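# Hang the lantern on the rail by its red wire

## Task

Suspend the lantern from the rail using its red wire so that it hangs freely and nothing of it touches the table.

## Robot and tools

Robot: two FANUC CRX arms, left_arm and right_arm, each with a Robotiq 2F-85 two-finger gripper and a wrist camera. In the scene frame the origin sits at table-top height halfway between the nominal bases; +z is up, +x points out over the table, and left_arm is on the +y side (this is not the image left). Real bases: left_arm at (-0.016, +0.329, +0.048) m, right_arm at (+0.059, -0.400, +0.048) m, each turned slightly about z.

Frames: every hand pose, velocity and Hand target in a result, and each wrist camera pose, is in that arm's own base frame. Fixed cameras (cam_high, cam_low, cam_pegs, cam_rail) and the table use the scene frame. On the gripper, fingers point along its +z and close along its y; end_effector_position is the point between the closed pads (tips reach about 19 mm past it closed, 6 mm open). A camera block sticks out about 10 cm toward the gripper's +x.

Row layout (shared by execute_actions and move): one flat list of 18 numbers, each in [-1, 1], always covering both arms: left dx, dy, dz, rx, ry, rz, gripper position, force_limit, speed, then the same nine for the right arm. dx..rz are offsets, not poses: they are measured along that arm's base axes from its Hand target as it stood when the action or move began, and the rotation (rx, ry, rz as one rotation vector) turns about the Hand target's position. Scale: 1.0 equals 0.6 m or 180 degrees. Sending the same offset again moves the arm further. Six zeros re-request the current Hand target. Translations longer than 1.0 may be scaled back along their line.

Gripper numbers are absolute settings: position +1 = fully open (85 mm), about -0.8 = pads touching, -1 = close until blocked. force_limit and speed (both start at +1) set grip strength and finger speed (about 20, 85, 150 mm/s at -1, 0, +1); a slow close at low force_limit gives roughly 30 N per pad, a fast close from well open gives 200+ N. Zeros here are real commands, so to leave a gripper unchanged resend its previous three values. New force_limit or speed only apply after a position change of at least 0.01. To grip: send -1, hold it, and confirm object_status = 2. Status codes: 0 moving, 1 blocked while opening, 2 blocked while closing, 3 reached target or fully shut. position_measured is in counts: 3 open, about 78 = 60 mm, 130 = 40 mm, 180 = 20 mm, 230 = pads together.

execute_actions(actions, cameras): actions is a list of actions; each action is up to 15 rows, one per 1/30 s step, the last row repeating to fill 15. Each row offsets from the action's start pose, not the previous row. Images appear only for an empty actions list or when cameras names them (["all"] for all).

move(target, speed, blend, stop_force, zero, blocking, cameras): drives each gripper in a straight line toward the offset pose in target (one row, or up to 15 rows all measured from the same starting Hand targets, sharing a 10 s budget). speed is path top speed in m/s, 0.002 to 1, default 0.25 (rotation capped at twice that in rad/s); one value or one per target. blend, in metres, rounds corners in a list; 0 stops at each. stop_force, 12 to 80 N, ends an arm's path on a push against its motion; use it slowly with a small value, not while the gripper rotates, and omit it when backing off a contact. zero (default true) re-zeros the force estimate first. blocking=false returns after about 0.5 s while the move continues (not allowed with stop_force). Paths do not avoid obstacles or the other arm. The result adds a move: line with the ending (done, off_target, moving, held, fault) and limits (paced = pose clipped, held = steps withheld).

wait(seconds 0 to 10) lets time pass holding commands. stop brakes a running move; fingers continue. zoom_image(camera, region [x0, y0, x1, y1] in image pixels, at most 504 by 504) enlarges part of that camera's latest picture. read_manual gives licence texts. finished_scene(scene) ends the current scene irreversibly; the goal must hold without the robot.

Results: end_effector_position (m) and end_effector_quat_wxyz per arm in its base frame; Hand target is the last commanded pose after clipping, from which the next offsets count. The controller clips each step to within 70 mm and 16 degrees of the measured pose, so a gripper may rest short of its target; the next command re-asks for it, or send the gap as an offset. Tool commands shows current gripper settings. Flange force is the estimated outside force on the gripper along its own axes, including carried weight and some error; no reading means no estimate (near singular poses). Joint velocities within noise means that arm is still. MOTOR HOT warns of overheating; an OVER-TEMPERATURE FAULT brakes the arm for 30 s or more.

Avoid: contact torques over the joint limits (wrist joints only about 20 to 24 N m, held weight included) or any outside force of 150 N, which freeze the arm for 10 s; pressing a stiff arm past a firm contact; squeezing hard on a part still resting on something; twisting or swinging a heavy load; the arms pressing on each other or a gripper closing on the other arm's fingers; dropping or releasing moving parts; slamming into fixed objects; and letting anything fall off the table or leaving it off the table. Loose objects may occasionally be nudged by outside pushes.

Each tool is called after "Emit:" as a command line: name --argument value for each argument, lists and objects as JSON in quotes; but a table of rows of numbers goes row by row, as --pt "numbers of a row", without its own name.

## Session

Emit:
execute_actions --actions '[]'

Emit:
zoom_image --camera "cam_pegs" --region '[100, 50, 600, 450]'

Scene clock: 0.00 s.
left_arm: end_effector_position=(+0.3805, -0.0038, +0.0989) position_measured=3 object_status=3 end_effector_quat_wxyz=(-0.070, -0.431, +0.881, -0.181) | right_arm: end_effector_position=(+0.4787, +0.3955, +0.2839) position_measured=3 object_status=3 end_effector_quat_wxyz=(+0.281, +0.830, -0.178, +0.448)
Joint positions: left_arm=[0.62 -0.028 -0.633 0.36 -1.196 0.118] | right_arm=[1.247 0.564 0.073 0.955 -1.704 1.28]
Joint velocities: within noise
Flange force (N): no reading
Hand target: left_arm +0.3805, -0.0038, +0.0989; -0.070, -0.431, +0.881, -0.181 | right_arm +0.4787, +0.3955, +0.2839; +0.281, +0.830, -0.178, +0.448
Tool commands: left_gripper/position=+1.0 left_gripper/force_limit=+1.0 left_gripper/speed=+1.0 right_gripper/position=+1.0 right_gripper/force_limit=+1.0 right_gripper/speed=+1.0
camera_calibration:
cam_left_wrist: T_world_to_cam=[[-0.784918, 0.568311, -0.246834, 0.325719], [0.577531, 0.815351, 0.0407507, -0.202576], [0.224416, -0.110568, -0.968201, 0.140669], [0, 0, 0, 1]] pos_world=[0.341088, -0.00438589, 0.224849]
cam_right_wrist: T_world_to_cam=[[-0.569285, -0.756199, 0.322612, 0.48841], [-0.709684, 0.2539, -0.657178, 0.442366], [0.415046, -0.603074, -0.681204, 0.362592], [0, 0, 0, 1]] pos_world=[0.441492, 0.475687, 0.380146]

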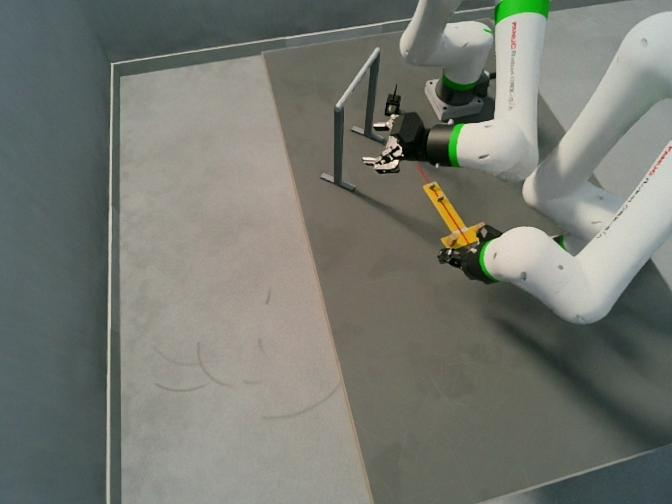

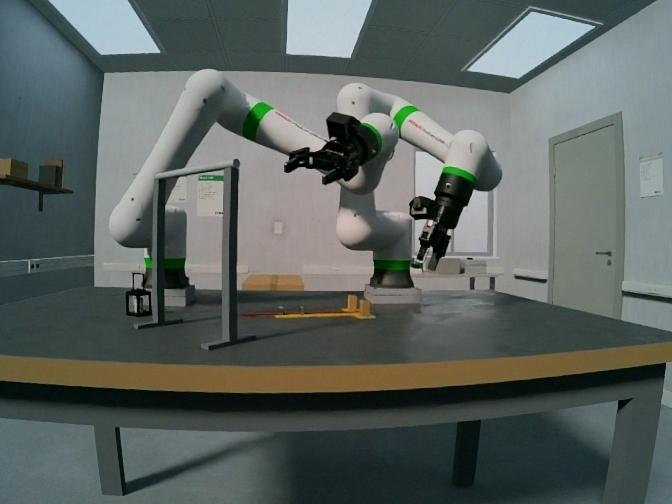

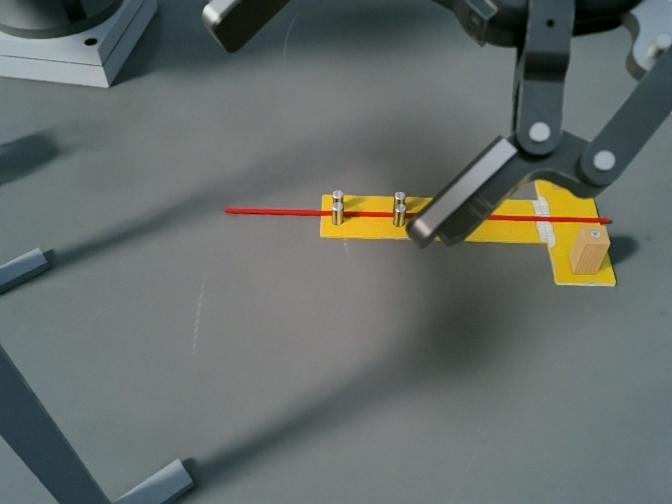

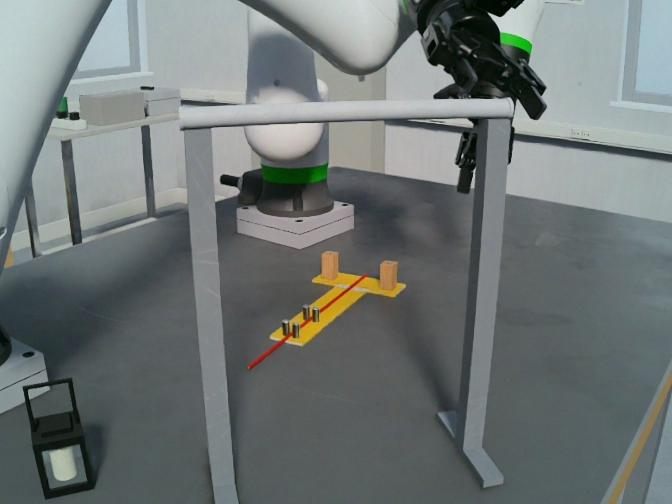

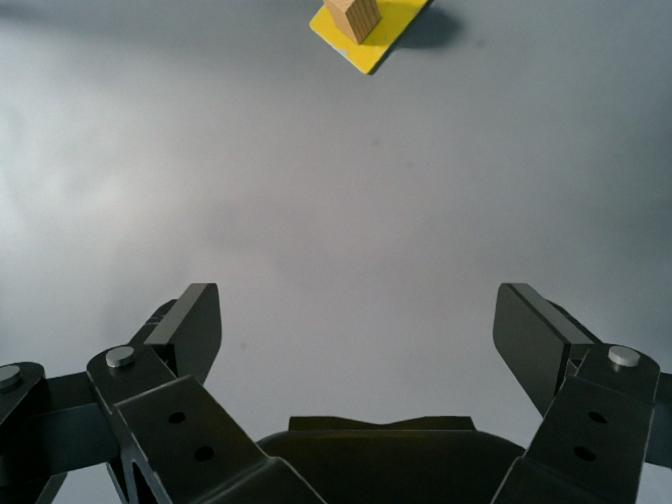

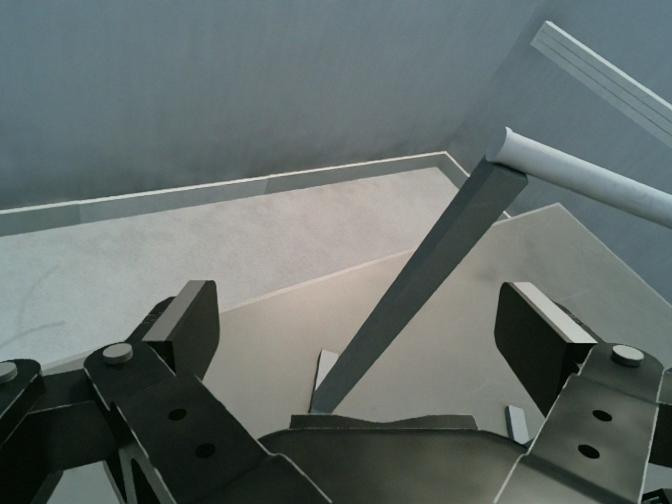

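Scaled by 1.008 from the camera's 672x504 image, which has a finer 960x720 frame.

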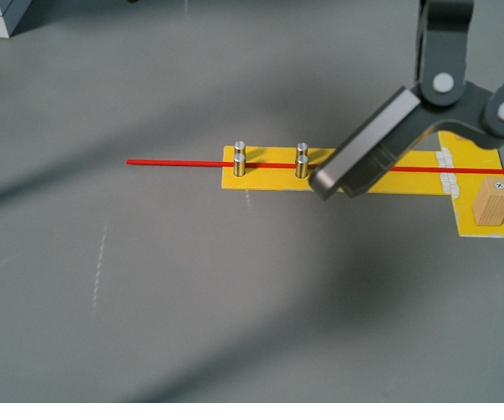

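Emit:
move --pt "0 0 0.3 0 0 0 0.2 0 0 -0.1 -0.05 0.15 0 0 0 -1 1 1" --pt "0 0 0.3 0 0 0 0.2 0 0 -0.39 -0.19 -0.1 0.403 -0.253 -0.747 -1 1 1" --pt "-0.1142 -0.2387 0.1 0.078 -0.1336 -0.7064 0.2 0 0 -0.39 -0.19 -0.1 0.403 -0.253 -0.747 -1 1 1" --speed '[0.3,0.5,0.5]' --cameras '["cam_left_wrist","cam_right_wrist","cam_pegs","cam_high"]'

Scene clock: 7.87 s.
left_arm: end_effector_position=(+0.3120, -0.1469, +0.1589) position_measured=104 object_status=3 end_effector_quat_wxyz=(-0.001, +0.622, +0.783, +0.000) | right_arm: end_effector_position=(+0.2447, +0.2815, +0.2239) position_measured=234 object_status=3 end_effector_quat_wxyz=(+0.000, -0.001, +1.000, -0.001)
Joint positions: left_arm=[-0.054 -0.235 -0.499 -0.001 -1.307 -1.289] | right_arm=[1.212 -0.189 -0.309 0.001 -1.452 -1.211]
Flange force (N): left_arm=[1.5 -3.7 0.6] | right_arm=[-1.6 5.9 -2.7]
Hand target: left_arm +0.3120, -0.1470, +0.1589; +0.000, +0.622, +0.783, +0.000 | right_arm +0.2447, +0.2815, +0.2239; +0.000, -0.001, +1.000, -0.001
Off the commanded pose: left_arm 0.000 m, 0 deg | right_arm 0.000 m, 0 deg.
move: done
camera_calibration:
cam_left_wrist: T_world_to_cam=[[0.974504, 0.224011, 0.0126803, -0.272614], [0.207579, -0.921589, 0.328001, -0.234081], [0.0851619, -0.317006, -0.944592, 0.207642], [0, 0, 0, 1]] pos_world=[0.296571, -0.0888343, 0.276372]
cam_right_wrist: T_world_to_cam=[[-0.001302, 0.999408, 0.0343851, -0.280229], [0.9456, -0.00995602, 0.325179, -0.284906], [0.325328, 0.0329379, -0.945027, 0.252068], [0, 0, 0, 1]] pos_world=[0.187037, 0.268924, 0.340492]
Images, in order (width x height): cam_high 672x504, cam_pegs 672x504, cam_left_wrist 672x504, cam_right_wrist 672x504.

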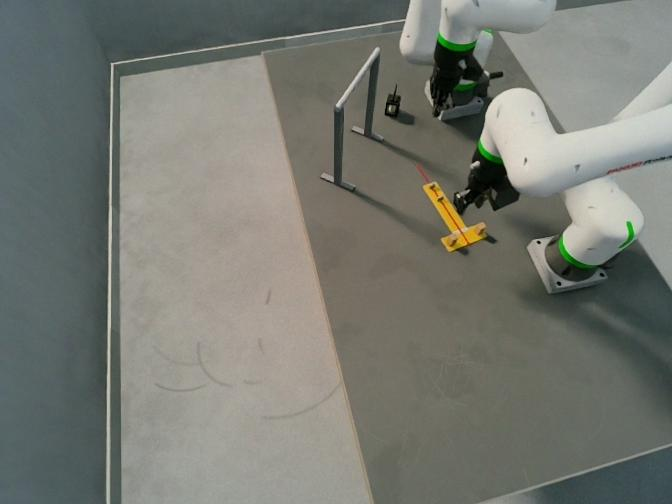

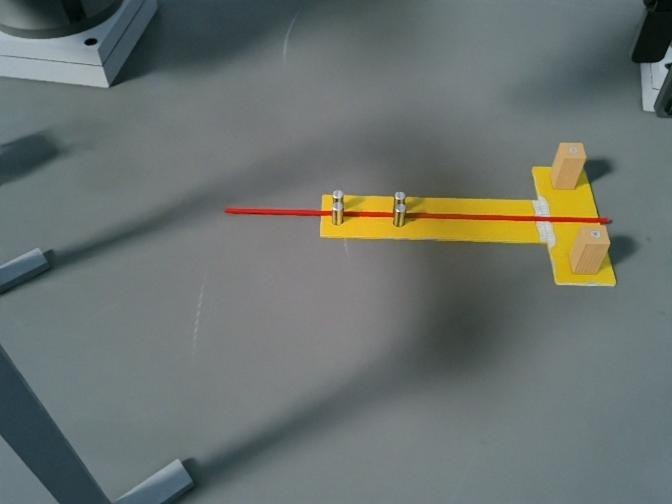

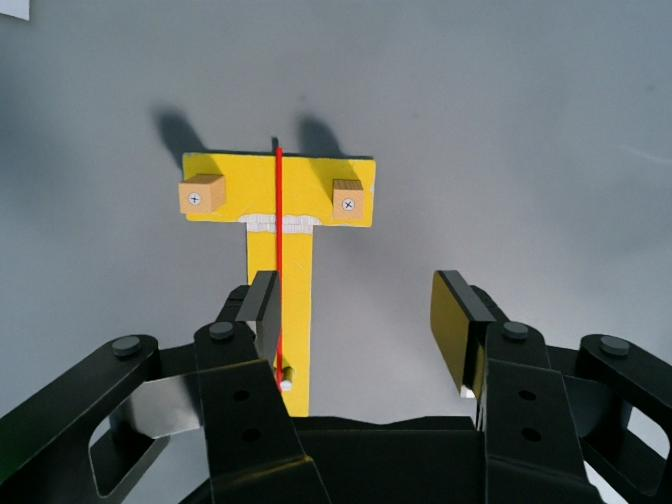

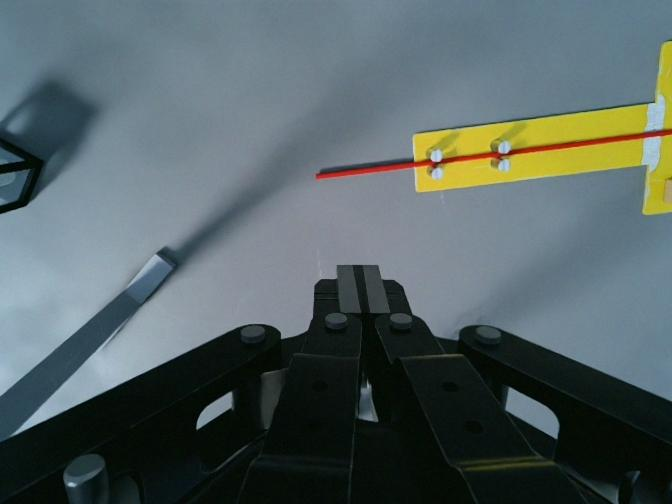

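Emit:
move --pt "0.0133 0.0025 -0.17 -0.135 -0.031 0 0.2 0 0 0 0 0.1 0 0 0 -1 1 1" --pt "0.0133 0.0025 -0.2845 -0.135 -0.031 0 0.2 0 0 0 0 0.1 0 0 0 -1 1 1" --pt "0.0133 0.0025 -0.2845 -0.135 -0.031 0 -1 0 -1 0 0 0.1 0 0 0 -1 1 1" --speed 0.15 --cameras '["cam_left_wrist"]'

Emit:
move --pt "0 0 0.005 0 0 0 -1 0 -1 0 0 0 0 0 0 -1 1 1" --pt "0.297 -0.148 0.005 0 0 -0.178 -1 0 -1 0 0 0 0 0 0 -1 1 1" --pt "0.297 -0.148 0 0 0 -0.178 -1 0 -1 0 0 0 0 0 0 -1 1 1" --speed 0.1 --cameras '["cam_left_wrist","cam_right_wrist","cam_pegs"]'

Scene clock: 13.00 s.
left_arm: end_effector_position=(+0.3200, -0.1455, -0.0118) position_measured=181 object_status=0 end_effector_quat_wxyz=(+0.168, +0.608, +0.764, -0.135) | right_arm: end_effector_position=(+0.2447, +0.2815, +0.2839) position_measured=234 object_status=3 end_effector_quat_wxyz=(+0.000, -0.001, +1.000, -0.001)
Joint positions: left_arm=[0.288 -0.055 -1.076 0.702 -0.708 -2.209] | right_arm=[1.212 -0.196 -0.175 0.001 -1.593 -1.21]
Flange force (N): left_arm=[-4.0 -5.5 -19.9] | right_arm=[-1.5 5.8 -3.9]
Hand target: left_arm +0.3200, -0.1455, -0.0118; +0.168, +0.608, +0.764, -0.135 | right_arm +0.2447, +0.2815, +0.2839; +0.000, -0.001, +1.000, -0.001
Off the commanded pose: left_arm 0.000 m, 0 deg | right_arm 0.000 m, 0 deg.
move: done
camera_calibration:
cam_left_wrist: T_world_to_cam=[[0.973302, 0.229253, 0.0112086, -0.277404], [0.157026, -0.700686, 0.695975, -0.1259], [0.167408, -0.675634, -0.717978, -0.0296286], [0, 0, 0, 1]] pos_world=[0.294728, -0.0446384, 0.0694597]
Images, in order (width x height): cam_left_wrist 672x504.

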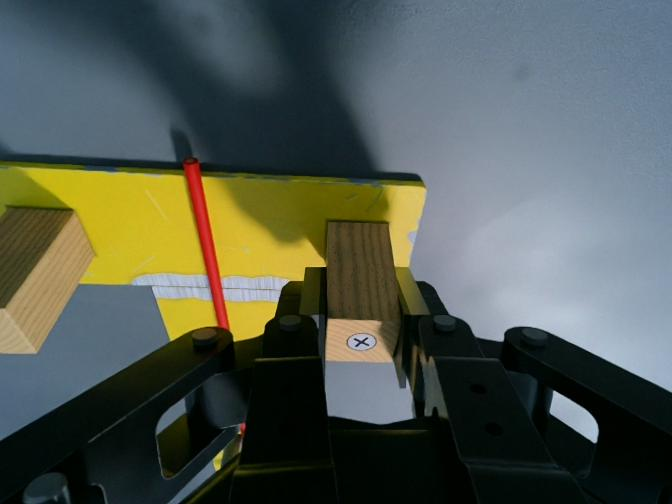

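Scene clock: 17.10 s.
left_arm: end_effector_position=(+0.4982, -0.2343, -0.0117) position_measured=181 object_status=2 end_effector_quat_wxyz=(+0.125, +0.795, +0.567, -0.176) | right_arm: end_effector_position=(+0.2447, +0.2815, +0.2839) position_measured=234 object_status=3 end_effector_quat_wxyz=(+0.000, -0.001, +1.000, -0.001)
Joint positions: left_arm=[0.007 0.512 -0.305 0.501 -0.97 -2.242] | right_arm=[1.212 -0.196 -0.175 0.001 -1.593 -1.21]
Flange force (N): left_arm=[-4.9 -0.4 -48.1] | right_arm=[-1.2 5.7 -3.5]
Hand target: left_arm +0.4982, -0.2343, -0.0118; +0.125, +0.795, +0.567, -0.176 | right_arm +0.2447, +0.2815, +0.2839; +0.000, -0.001, +1.000, -0.001
Off the commanded pose: left_arm 0.000 m, 0 deg | right_arm 0.000 m, 0 deg.
move: done
camera_calibration:
cam_left_wrist: T_world_to_cam=[[0.946666, -0.322011, 0.0114741, -0.546449], [-0.238818, -0.677293, 0.695874, -0.0134899], [-0.216308, -0.661501, -0.718072, 0.075068], [0, 0, 0, 1]] pos_world=[0.530321, -0.135442, 0.0695616]
cam_right_wrist: T_world_to_cam=[[-0.001302, 0.999408, 0.0343851, -0.282292], [0.9456, -0.00995602, 0.325179, -0.304417], [0.325328, 0.0329379, -0.945027, 0.30877], [0, 0, 0, 1]] pos_world=[0.187037, 0.268924, 0.400492]
Images, in order (width x height): cam_pegs 672x504, cam_left_wrist 672x504, cam_right_wrist 672x504.

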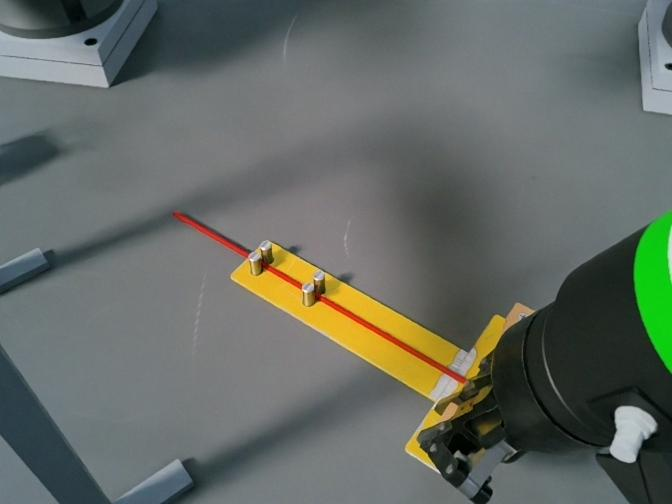

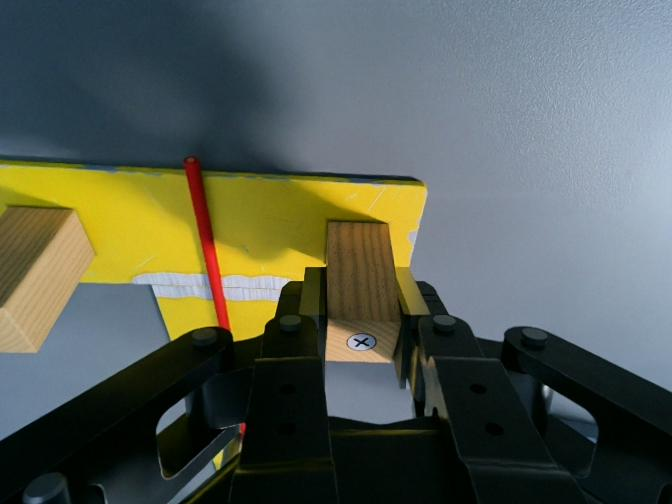

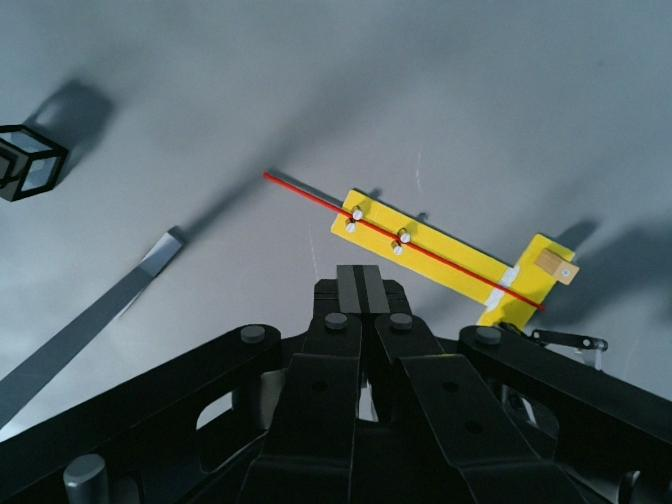

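Emit:
move --pt "0 0 0 0 0 0 -1 0 -1 0.015 -0.0275 -0.4 0 0 0 -1 1 1" --pt "0 0 0 0 0 0 -1 0 -1 0.015 -0.0275 -0.5127 0 0 0 -1 1 1" --speed '[0.25,0.08]'

Emit:
move --pt "0 0 0 0 0 0 -1 0 -1 0.0637 -0.0283 0 0 0 0 -1 1 1" --pt "0 0 0 0 0 0 -1 0 -1 0.1083 -0.0227 0 0 0 0 -1 1 1" --pt "0 0 0 0 0 0 -1 0 -1 0.1447 0.0048 0 0 0 0 -1 1 1" --pt "0 0 0 0 0 0 -1 0 -1 0.1622 0.0465 0 0 0 0 -1 1 1" --pt "0 0 0 0 0 0 -1 0 -1 0.1592 0.0843 0 0 0 0 -1 1 1" --pt "0 0 0 0 0 0 -1 0 -1 0.1565 0.0913 0 0 0 0 -1 1 1" --blend '[0.005,0.005,0.005,0.005,0.003,0]' --speed 0.04 --cameras '["cam_right_wrist","cam_pegs"]'

Scene clock: 21.00 s.
left_arm: end_effector_position=(+0.4982, -0.2343, -0.0118) position_measured=181 object_status=2 end_effector_quat_wxyz=(+0.125, +0.795, +0.567, -0.176) | right_arm: end_effector_position=(+0.2537, +0.2650, -0.0237) position_measured=234 object_status=3 end_effector_quat_wxyz=(+0.000, -0.001, +1.000, -0.001)
Joint positions: left_arm=[0.007 0.512 -0.306 0.501 -0.97 -2.242] | right_arm=[1.17 0.097 -0.69 0.001 -0.785 -1.17]
Flange force (N): left_arm=[-3.4 -4.3 -54.1] | right_arm=[-2.0 5.9 2.0]
Hand target: left_arm +0.4982, -0.2343, -0.0118; +0.125, +0.795, +0.567, -0.176 | right_arm +0.2537, +0.2650, -0.0237; +0.000, -0.001, +1.000, -0.001
Off the commanded pose: left_arm 0.000 m, 0 deg | right_arm 0.000 m, 0 deg.
move: done

Scene clock: 25.07 s.
left_arm: end_effector_position=(+0.4982, -0.2343, -0.0117) position_measured=181 object_status=2 end_effector_quat_wxyz=(+0.125, +0.795, +0.567, -0.176) | right_arm: end_effector_position=(+0.3476, +0.3198, -0.0237) position_measured=234 object_status=3 end_effector_quat_wxyz=(+0.000, -0.001, +1.000, -0.001)
Joint positions: left_arm=[0.007 0.512 -0.305 0.501 -0.97 -2.242] | right_arm=[1.023 0.328 -0.396 0.001 -0.849 -1.023]
Flange force (N): left_arm=[-5.8 -1.4 -37.7] | right_arm=[-7.2 -2.6 -3.5]
Hand target: left_arm +0.4982, -0.2343, -0.0118; +0.125, +0.795, +0.567, -0.176 | right_arm +0.3476, +0.3198, -0.0237; +0.000, -0.001, +1.000, -0.001
Off the commanded pose: left_arm 0.000 m, 0 deg | right_arm 0.000 m, 0 deg.
move: done; blend cut to 0.0023 m at target 5
camera_calibration:
cam_right_wrist: T_world_to_cam=[[-0.00120643, 0.999407, 0.0344182, -0.309889], [0.9456, -0.0100572, 0.325177, -0.301281], [0.32533, 0.0329382, -0.945027, -0.0166592], [0, 0, 0, 1]] pos_world=[0.289937, 0.307224, 0.0928919]
Images, in order (width x height): cam_pegs 672x504, cam_right_wrist 672x504.

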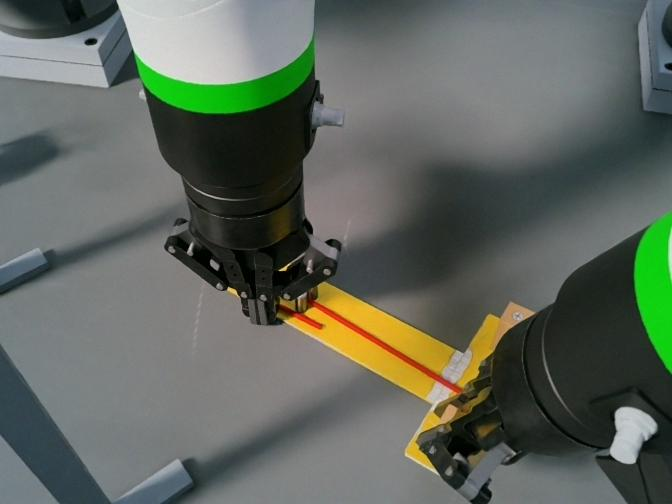

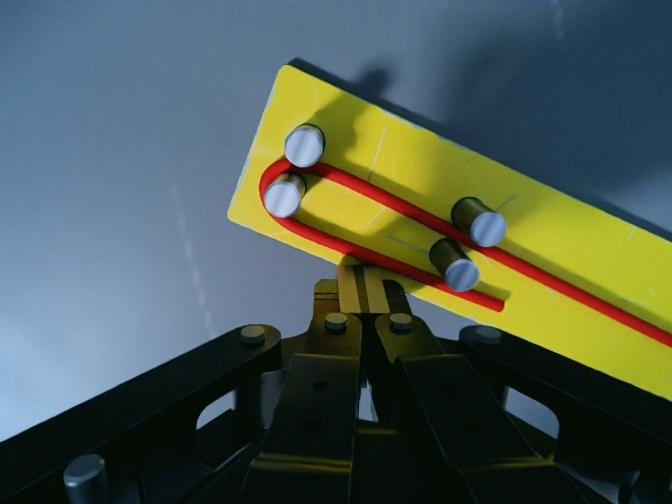

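Emit:
move --pt "0 0 0 0 0 0 -1 0 -1 0.04 -0.04 0 0 0 0 -1 1 1" --pt "0 0 0 0 0 0 -1 0 -1 0.04 -0.04 0.25 0 0 0 -0.2 1 1" --pt "0 0 0 0 0 0 -1 0 -1 0.0243 0.171 0.14 0 0 0.361 -0.2 1 1" --speed '[0.1,0.15,0.3]' --cameras '["cam_right_wrist","cam_pegs"]'

Scene clock: 30.33 s.
left_arm: end_effector_position=(+0.4982, -0.2343, -0.0118) position_measured=181 object_status=2 end_effector_quat_wxyz=(+0.125, +0.795, +0.567, -0.176) | right_arm: end_effector_position=(+0.3622, +0.4224, +0.0603) position_measured=154 object_status=3 end_effector_quat_wxyz=(+0.001, -0.538, +0.843, -0.001)
Joint positions: left_arm=[0.007 0.512 -0.306 0.501 -0.97 -2.242] | right_arm=[1.099 0.39 -0.072 0.002 -1.108 0.036]
Flange force (N): left_arm=[-5.7 -0.9 -38.2] | right_arm=[-9.8 -0.6 0.6]
Hand target: left_arm +0.4982, -0.2343, -0.0118; +0.125, +0.795, +0.567, -0.176 | right_arm +0.3622, +0.4224, +0.0603; +0.001, -0.538, +0.843, -0.001
Off the commanded pose: left_arm 0.000 m, 0 deg | right_arm 0.000 m, 0 deg.
move: done
camera_calibration:
cam_right_wrist: T_world_to_cam=[[-0.9062, 0.421444, 0.0344373, 0.156577], [0.408904, 0.85266, 0.325221, -0.511393], [0.107699, 0.308796, -0.945011, 0.0168976], [0, 0, 0, 1]] pos_world=[0.349181, 0.364839, 0.176892]
Images, in order (width x height): cam_pegs 672x504, cam_right_wrist 672x504.

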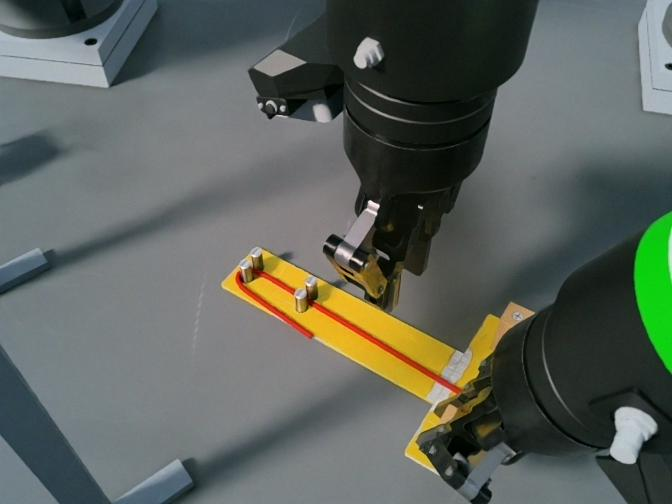

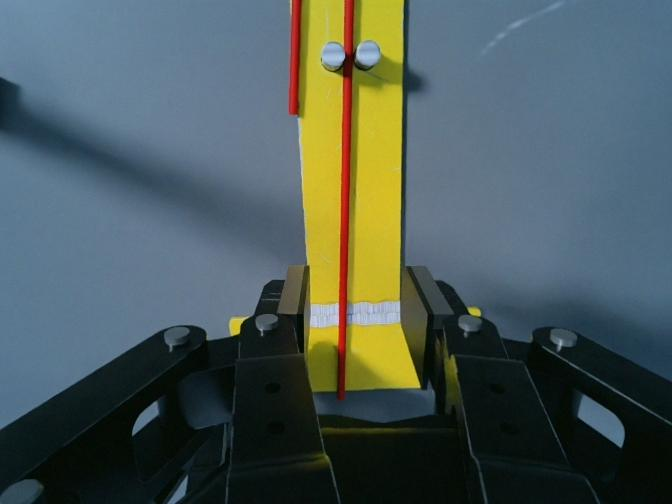

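Emit:
move --pt "0 0 0 0 0 0 -1 0 -1 0 0 -0.1348 0 0 0 -0.2 -0.5 -1" --pt "0 0 0 0 0 0 -1 0 -1 0 0 -0.1348 0 0 0 -1 -0.5 -1" --pt "0 0 0 0 0 0 -1 0 -1 0 0 -0.1253 0 0 0 -1 -0.5 -1" --speed 0.06

Emit:
move --pt "0 0 0 0 0 0 -1 0 -1 -0.0385 -0.083 0 0 0 0 -1 -0.5 -1" --pt "0 0 0 0 0 0 -1 0 -1 -0.0385 -0.083 -0.009 0 0 0 -1 -0.5 -1" --pt "0 0 0 0 0 0 -1 0 -1 -0.0385 -0.083 -0.009 0 0 0 -0.2 -0.5 -1" --pt "0 0 0 0 0 0 -1 0 -1 -0.0385 -0.083 0.11 0 0 0 1 -0.5 -1" --speed '[0.04,0.04,0.04,0.1]' --cameras '["cam_right_wrist","cam_pegs"]'

Scene clock: 35.83 s.
left_arm: end_effector_position=(+0.4982, -0.2343, -0.0118) position_measured=181 object_status=2 end_effector_quat_wxyz=(+0.125, +0.795, +0.567, -0.176) | right_arm: end_effector_position=(+0.3622, +0.4224, -0.0149) position_measured=225 object_status=2 end_effector_quat_wxyz=(+0.001, -0.538, +0.843, -0.001)
Joint positions: left_arm=[0.007 0.512 -0.306 0.501 -0.97 -2.242] | right_arm=[1.099 0.485 -0.137 0.002 -0.949 0.036]
Flange force (N): left_arm=[-5.8 -0.9 -37.9] | right_arm=[-8.0 -0.5 3.3]
Hand target: left_arm +0.4982, -0.2343, -0.0118; +0.125, +0.795, +0.567, -0.176 | right_arm +0.3622, +0.4224, -0.0149; +0.001, -0.538, +0.843, -0.001
Off the commanded pose: left_arm 0.000 m, 0 deg | right_arm 0.000 m, 0 deg.
move: done

Scene clock: 43.60 s.
left_arm: end_effector_position=(+0.4982, -0.2343, -0.0118) position_measured=181 object_status=2 end_effector_quat_wxyz=(+0.125, +0.795, +0.567, -0.176) | right_arm: end_effector_position=(+0.3391, +0.3726, +0.0511) position_measured=3 object_status=0 end_effector_quat_wxyz=(+0.001, -0.538, +0.843, -0.001)
Joint positions: left_arm=[0.007 0.512 -0.306 0.501 -0.97 -2.242] | right_arm=[1.094 0.282 -0.242 0.002 -1.046 0.04]
Flange force (N): left_arm=[-11.6 -0.6 -19.3] | right_arm=[-8.7 -0.7 1.1]
Hand target: left_arm +0.4982, -0.2343, -0.0118; +0.125, +0.795, +0.567, -0.176 | right_arm +0.3391, +0.3726, +0.0511; +0.001, -0.538, +0.843, -0.001
Off the commanded pose: left_arm 0.000 m, 0 deg | right_arm 0.000 m, 0 deg.
move: done
camera_calibration:
cam_right_wrist: T_world_to_cam=[[-0.906141, 0.421571, 0.0344408, 0.156889], [0.409034, 0.852629, 0.325138, -0.456512], [0.107704, 0.308708, -0.945039, 0.0261005], [0, 0, 0, 1]] pos_world=[0.326081, 0.315038, 0.167692]
Images, in order (width x height): cam_pegs 672x504, cam_right_wrist 672x504.

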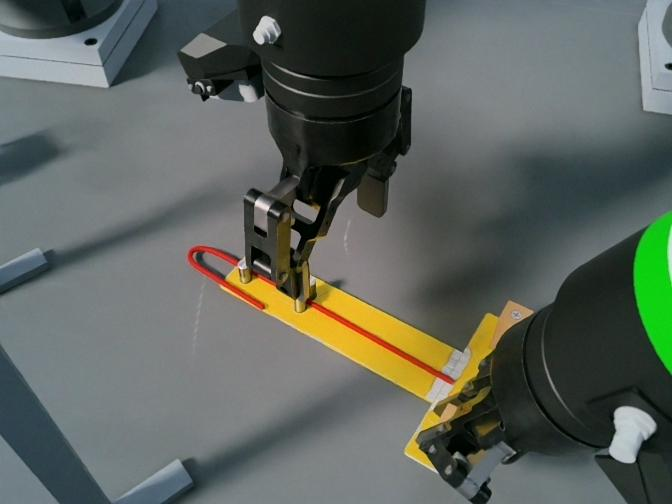

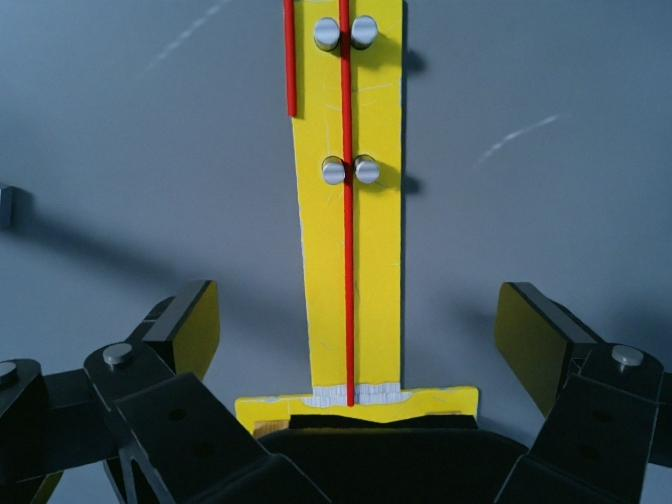

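Emit:
move --pt "0 0 0 0 0 0 -1 0 -1 0.0532 -0.135 0 0 0 0 1 -0.5 -1" --pt "0 0 0 0 0 0 -1 0 -1 0.0532 -0.135 -0.06 0 0 0 1 -0.5 -1" --speed 0.12 --cameras '["cam_right_wrist"]'

Scene clock: 45.80 s.
left_arm: end_effector_position=(+0.4982, -0.2343, -0.0118) position_measured=181 object_status=2 end_effector_quat_wxyz=(+0.125, +0.795, +0.567, -0.176) | right_arm: end_effector_position=(+0.3710, +0.2916, +0.0151) position_measured=3 object_status=3 end_effector_quat_wxyz=(+0.001, -0.538, +0.843, -0.001)
Joint positions: left_arm=[0.007 0.512 -0.306 0.501 -0.97 -2.242] | right_arm=[0.946 0.261 -0.37 0.002 -0.939 0.188]
Flange force (N): left_arm=[-11.9 -0.8 -19.2] | right_arm=[-6.7 -0.4 1.6]
Hand target: left_arm +0.4982, -0.2343, -0.0118; +0.125, +0.795, +0.567, -0.176 | right_arm +0.3710, +0.2916, +0.0151; +0.001, -0.538, +0.843, -0.001
Off the commanded pose: left_arm 0.000 m, 0 deg | right_arm 0.000 m, 0 deg.
move: done
camera_calibration:
cam_right_wrist: T_world_to_cam=[[-0.906161, 0.421515, 0.034606, 0.22118], [0.409017, 0.852591, 0.32526, -0.388793], [0.107597, 0.308892, -0.944991, 0.013637], [0, 0, 0, 1]] pos_world=[0.357981, 0.234038, 0.131691]
Images, in order (width x height): cam_right_wrist 672x504.

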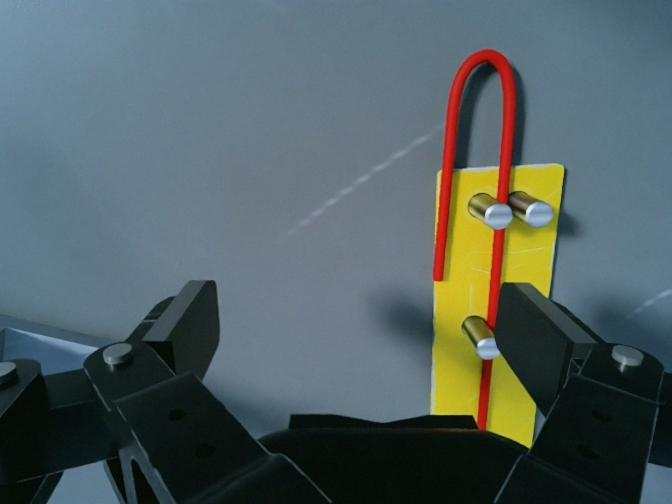

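Emit:
move --target '[0,0,0,0,0,0,-1,0,-1,0.0003,-0.0263,-0.03,0,0,0,1,-0.5,-1]' --speed 0.1 --cameras '["cam_right_wrist"]'

Scene clock: 46.87 s.
left_arm: end_effector_position=(+0.4982, -0.2343, -0.0118) position_measured=181 object_status=2 end_effector_quat_wxyz=(+0.125, +0.795, +0.567, -0.176) | right_arm: end_effector_position=(+0.3712, +0.2758, -0.0029) position_measured=3 object_status=3 end_effector_quat_wxyz=(+0.001, -0.538, +0.843, -0.001)
Joint positions: left_arm=[0.007 0.512 -0.306 0.501 -0.97 -2.242] | right_arm=[0.925 0.27 -0.411 0.002 -0.889 0.209]
Flange force (N): left_arm=[-12.0 -0.5 -19.6] | right_arm=[-7.7 -1.4 2.3]
Hand target: left_arm +0.4982, -0.2343, -0.0118; +0.125, +0.795, +0.567, -0.176 | right_arm +0.3712, +0.2758, -0.0029; +0.001, -0.538, +0.843, -0.001
Off the commanded pose: left_arm 0.000 m, 0 deg | right_arm 0.000 m, 0 deg.
move: done
camera_calibration:
cam_right_wrist: T_world_to_cam=[[-0.906146, 0.421557, 0.0344806, 0.228644], [0.409023, 0.852604, 0.325218, -0.369549], [0.1077, 0.308799, -0.94501, 0.00147238], [0, 0, 0, 1]] pos_world=[0.358181, 0.218238, 0.113692]
Images, in order (width x height): cam_right_wrist 672x504.

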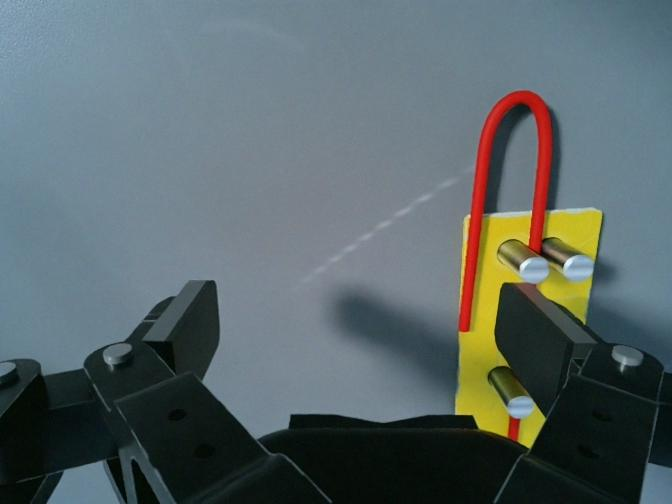

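Emit:
move --target '[0,0,0,0,0,0,-1,0,-1,-0.0008,0.0004,-0.0475,0,0,0,1,-0.5,-1]' --speed 0.02 --stop_force 14 --cameras '["cam_right_wrist","cam_pegs"]'

Scene clock: 49.20 s.
left_arm: end_effector_position=(+0.4982, -0.2343, -0.0118) position_measured=181 object_status=2 end_effector_quat_wxyz=(+0.125, +0.795, +0.567, -0.176) | right_arm: end_effector_position=(+0.3707, +0.2760, -0.0314) position_measured=3 object_status=3 end_effector_quat_wxyz=(+0.001, -0.538, +0.843, -0.001)
Joint positions: left_arm=[0.007 0.512 -0.306 0.501 -0.97 -2.242] | right_arm=[0.926 0.319 -0.432 0.002 -0.819 0.208]
Flange force (N): left_arm=[-11.4 0.2 -22.2] | right_arm=[-7.4 -3.8 1.6]
Hand target: left_arm +0.4982, -0.2343, -0.0118; +0.125, +0.795, +0.567, -0.176 | right_arm +0.3707, +0.2760, -0.0314; +0.001, -0.538, +0.843, -0.001
Off the commanded pose: left_arm 0.000 m, 0 deg | right_arm 0.000 m, 0 deg.
move: done
camera_calibration:
cam_right_wrist: T_world_to_cam=[[-0.906185, 0.421486, 0.0343119, 0.229181], [0.408909, 0.852673, 0.325179, -0.360345], [0.107802, 0.308703, -0.94503, -0.0255235], [0, 0, 0, 1]] pos_world=[0.35778, 0.218539, 0.0851923]
Images, in order (width x height): cam_pegs 672x504, cam_right_wrist 672x504.

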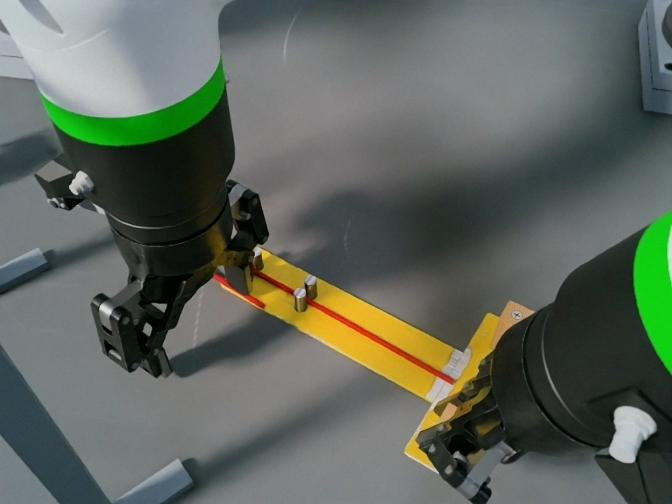

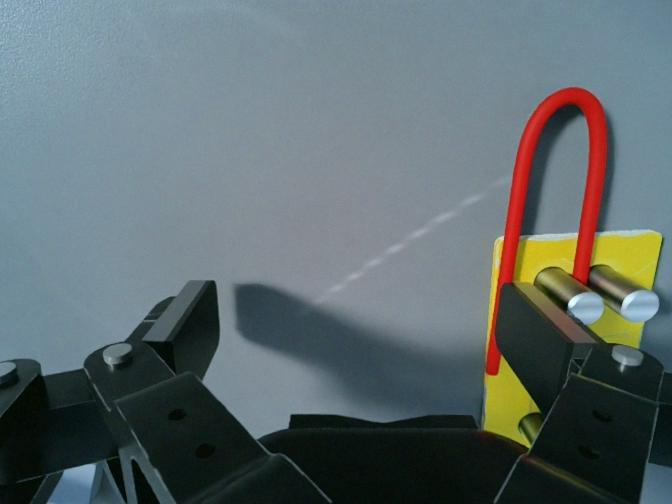

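Inserted perfectly. Push outward.

Emit:
move --pt "0 0 0 0 0 0 -1 0 -1 0.06 -0.028 0 0 0 0 1 -0.5 -1" --pt "0 0 0 0 0 0 -1 0 -1 0.052 -0.0245 0 0 0 0 1 -0.5 -1" --speed 0.03 --cameras '["cam_right_wrist"]'

Emit:
move --pt "0 0 0 0 0 0 -1 0 -1 -0.02 0.01 0 0 0 0 1 -0.5 -1" --pt "0 0 0 0 0 0 -1 0 -1 -0.02 0.01 0.15 0 0 0 0 -0.5 -1" --speed '[0.05,0.1]' --cameras '["cam_right_wrist"]'

Scene clock: 51.40 s.
left_arm: end_effector_position=(+0.4982, -0.2343, -0.0118) position_measured=181 object_status=2 end_effector_quat_wxyz=(+0.125, +0.795, +0.567, -0.176) | right_arm: end_effector_position=(+0.4019, +0.2614, -0.0314) position_measured=3 object_status=3 end_effector_quat_wxyz=(+0.001, -0.538, +0.843, -0.001)
Joint positions: left_arm=[0.007 0.512 -0.306 0.501 -0.97 -2.242] | right_arm=[0.852 0.354 -0.382 0.002 -0.834 0.282]
Flange force (N): left_arm=[-11.3 -0.1 -22.5] | right_arm=[-8.1 -2.3 2.6]
Hand target: left_arm +0.4982, -0.2343, -0.0118; +0.125, +0.795, +0.567, -0.176 | right_arm +0.4019, +0.2613, -0.0314; +0.001, -0.538, +0.843, -0.001
Off the commanded pose: left_arm 0.000 m, 0 deg | right_arm 0.000 m, 0 deg.
move: done
camera_calibration:
cam_right_wrist: T_world_to_cam=[[-0.906146, 0.421557, 0.0344806, 0.263516], [0.409023, 0.852604, 0.325218, -0.36056], [0.1077, 0.308799, -0.94501, -0.0243201], [0, 0, 0, 1]] pos_world=[0.388881, 0.203838, 0.0851918]
Images, in order (width x height): cam_right_wrist 672x504.

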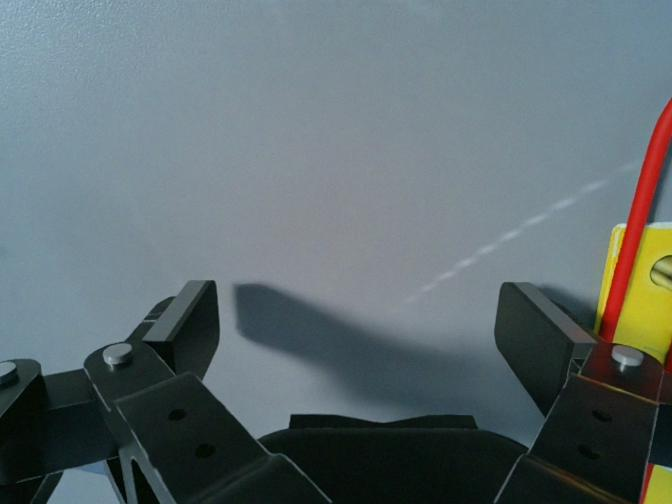

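Scene clock: 55.90 s.
left_arm: end_effector_position=(+0.4982, -0.2343, -0.0118) position_measured=181 object_status=2 end_effector_quat_wxyz=(+0.125, +0.795, +0.567, -0.176) | right_arm: end_effector_position=(+0.3899, +0.2673, +0.0586) position_measured=129 object_status=0 end_effector_quat_wxyz=(+0.001, -0.538, +0.843, -0.001)
Joint positions: left_arm=[0.007 0.512 -0.306 0.501 -0.97 -2.242] | right_arm=[0.881 0.202 -0.324 0.002 -1.044 0.254]
Flange force (N): left_arm=[-11.0 -0.1 -22.5] | right_arm=[-8.0 -2.2 1.2]
Hand target: left_arm +0.4982, -0.2343, -0.0118; +0.125, +0.795, +0.567, -0.176 | right_arm +0.3899, +0.2673, +0.0586; +0.001, -0.538, +0.843, -0.001
Off the commanded pose: left_arm 0.000 m, 0 deg | right_arm 0.000 m, 0 deg.
move: done
camera_calibration:
cam_right_wrist: T_world_to_cam=[[-0.906141, 0.421571, 0.0344408, 0.247012], [0.409034, 0.852629, 0.325138, -0.390033], [0.107704, 0.308708, -0.945039, 0.060193], [0, 0, 0, 1]] pos_world=[0.376881, 0.209838, 0.175192]
Images, in order (width x height): cam_right_wrist 672x504.

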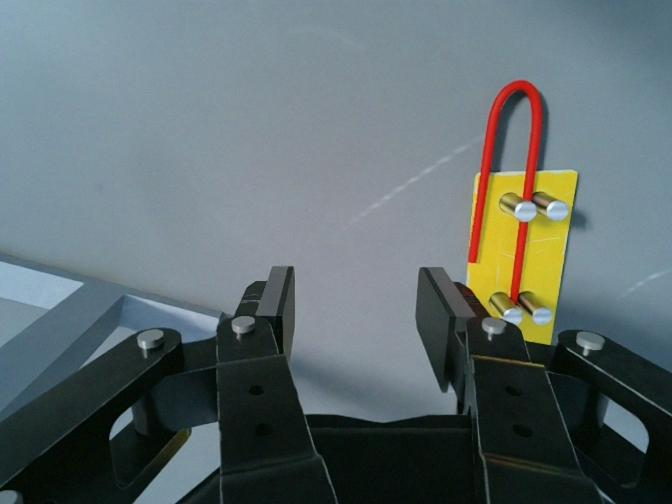

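Emit:
move --pt "0 0 0 0 0 0 -1 0 -1 -0.032 0.0145 0 0 0 0 1 -0.5 0" --pt "0 0 0 0 0 0 -1 0 -1 -0.032 0.0145 -0.146 0 0 0 1 -0.5 0" --speed 0.07

Emit:
move --target '[0,0,0,0,0,0,-1,0,-1,0,0,-0.03,0,0,0,1,-0.5,0]' --speed 0.01 --stop_force 12 --cameras '["cam_right_wrist","cam_pegs"]'

Scene clock: 58.97 s.
left_arm: end_effector_position=(+0.4982, -0.2343, -0.0118) position_measured=181 object_status=2 end_effector_quat_wxyz=(+0.125, +0.795, +0.567, -0.176) | right_arm: end_effector_position=(+0.3707, +0.2761, -0.0289) position_measured=3 object_status=3 end_effector_quat_wxyz=(+0.001, -0.538, +0.843, -0.001)
Joint positions: left_arm=[0.007 0.512 -0.306 0.501 -0.97 -2.242] | right_arm=[0.926 0.315 -0.43 0.002 -0.825 0.208]
Flange force (N): left_arm=[-11.3 0.3 -22.5] | right_arm=[-7.5 -1.8 2.5]
Hand target: left_arm +0.4982, -0.2343, -0.0118; +0.125, +0.795, +0.567, -0.176 | right_arm +0.3707, +0.2760, -0.0290; +0.001, -0.538, +0.843, -0.001
Off the commanded pose: left_arm 0.000 m, 0 deg | right_arm 0.000 m, 0 deg.
move: done

Scene clock: 60.03 s.
left_arm: end_effector_position=(+0.4982, -0.2343, -0.0118) position_measured=181 object_status=2 end_effector_quat_wxyz=(+0.125, +0.795, +0.567, -0.176) | right_arm: end_effector_position=(+0.3708, +0.2761, -0.0337) position_measured=3 object_status=3 end_effector_quat_wxyz=(+0.001, -0.538, +0.843, -0.001)
Joint positions: left_arm=[0.007 0.512 -0.306 0.501 -0.97 -2.242] | right_arm=[0.926 0.324 -0.433 0.002 -0.813 0.208]
Flange force (N): left_arm=[-11.5 -0.2 -22.2] | right_arm=[-2.5 0.8 -26.0]
Hand target: left_arm +0.4982, -0.2343, -0.0118; +0.125, +0.795, +0.567, -0.176 | right_arm +0.3707, +0.2761, -0.0337; +0.001, -0.538, +0.843, -0.001 (not the last commanded pose)
Off the commanded pose: left_arm 0.000 m, 0 deg | right_arm 0.013 m, 0 deg.
move: contact (right_arm)
camera_calibration:
cam_right_wrist: T_world_to_cam=[[-0.906228, 0.421394, 0.0343218, 0.229294], [0.408816, 0.852687, 0.325261, -0.359573], [0.107797, 0.308792, -0.945001, -0.0277172], [0, 0, 0, 1]] pos_world=[0.35778, 0.218539, 0.0828925]
Images, in order (width x height): cam_pegs 672x504, cam_right_wrist 672x504.

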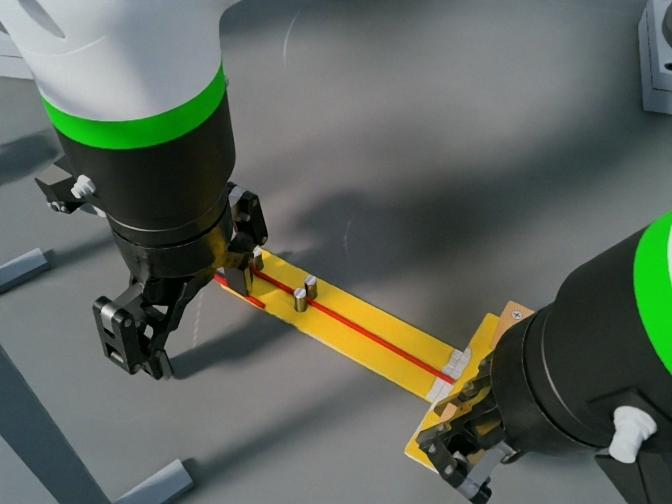

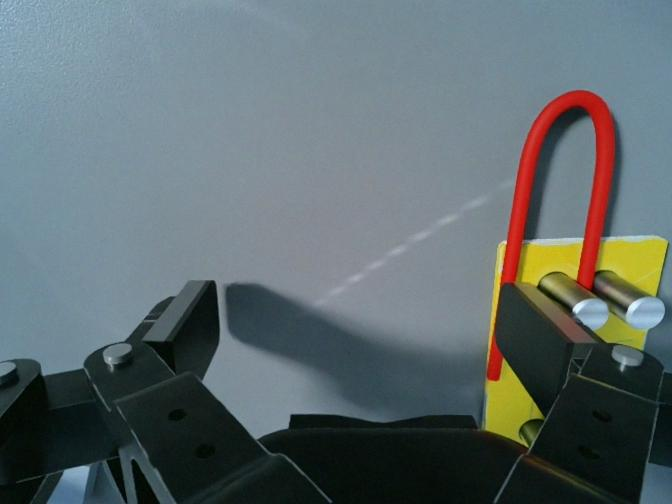

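Emit:
move --pt "0 0 0 0 0 0 -1 0 -1 0 0 0.003 0 0 0 1 -0.5 0" --pt "0 0 0 0 0 0 -1 0 -1 0.068 -0.0316 0.003 0 0 0 1 -0.5 0" --speed 0.03 --cameras '["cam_right_wrist","cam_pegs"]'

Scene clock: 62.50 s.
left_arm: end_effector_position=(+0.4982, -0.2343, -0.0118) position_measured=181 object_status=2 end_effector_quat_wxyz=(+0.125, +0.795, +0.567, -0.176) | right_arm: end_effector_position=(+0.4116, +0.2571, -0.0319) position_measured=3 object_status=3 end_effector_quat_wxyz=(+0.001, -0.538, +0.843, -0.001)
Joint positions: left_arm=[0.007 0.512 -0.306 0.501 -0.97 -2.242] | right_arm=[0.831 0.367 -0.365 0.002 -0.838 0.304]
Flange force (N): left_arm=[-11.1 0.0 -22.3] | right_arm=[-7.6 -1.6 2.7]
Hand target: left_arm +0.4982, -0.2343, -0.0118; +0.125, +0.795, +0.567, -0.176 | right_arm +0.4115, +0.2571, -0.0319; +0.001, -0.538, +0.843, -0.001
Off the commanded pose: left_arm 0.000 m, 0 deg | right_arm 0.000 m, 0 deg.
move: done
camera_calibration:
cam_right_wrist: T_world_to_cam=[[-0.906228, 0.421394, 0.0343218, 0.274171], [0.408816, 0.852687, 0.325261, -0.360723], [0.107797, 0.308792, -0.945001, -0.0245782], [0, 0, 0, 1]] pos_world=[0.39858, 0.199639, 0.0846925]
Images, in order (width x height): cam_pegs 672x504, cam_right_wrist 672x504.

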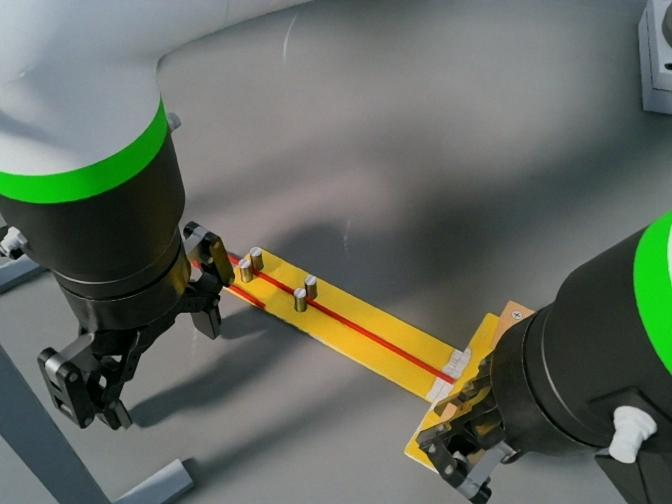

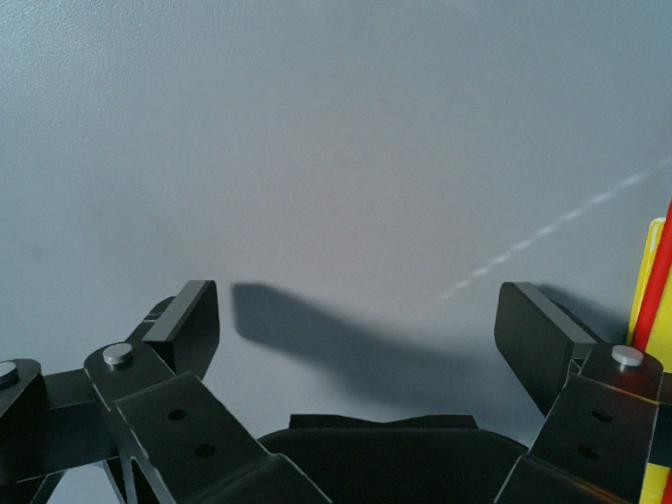

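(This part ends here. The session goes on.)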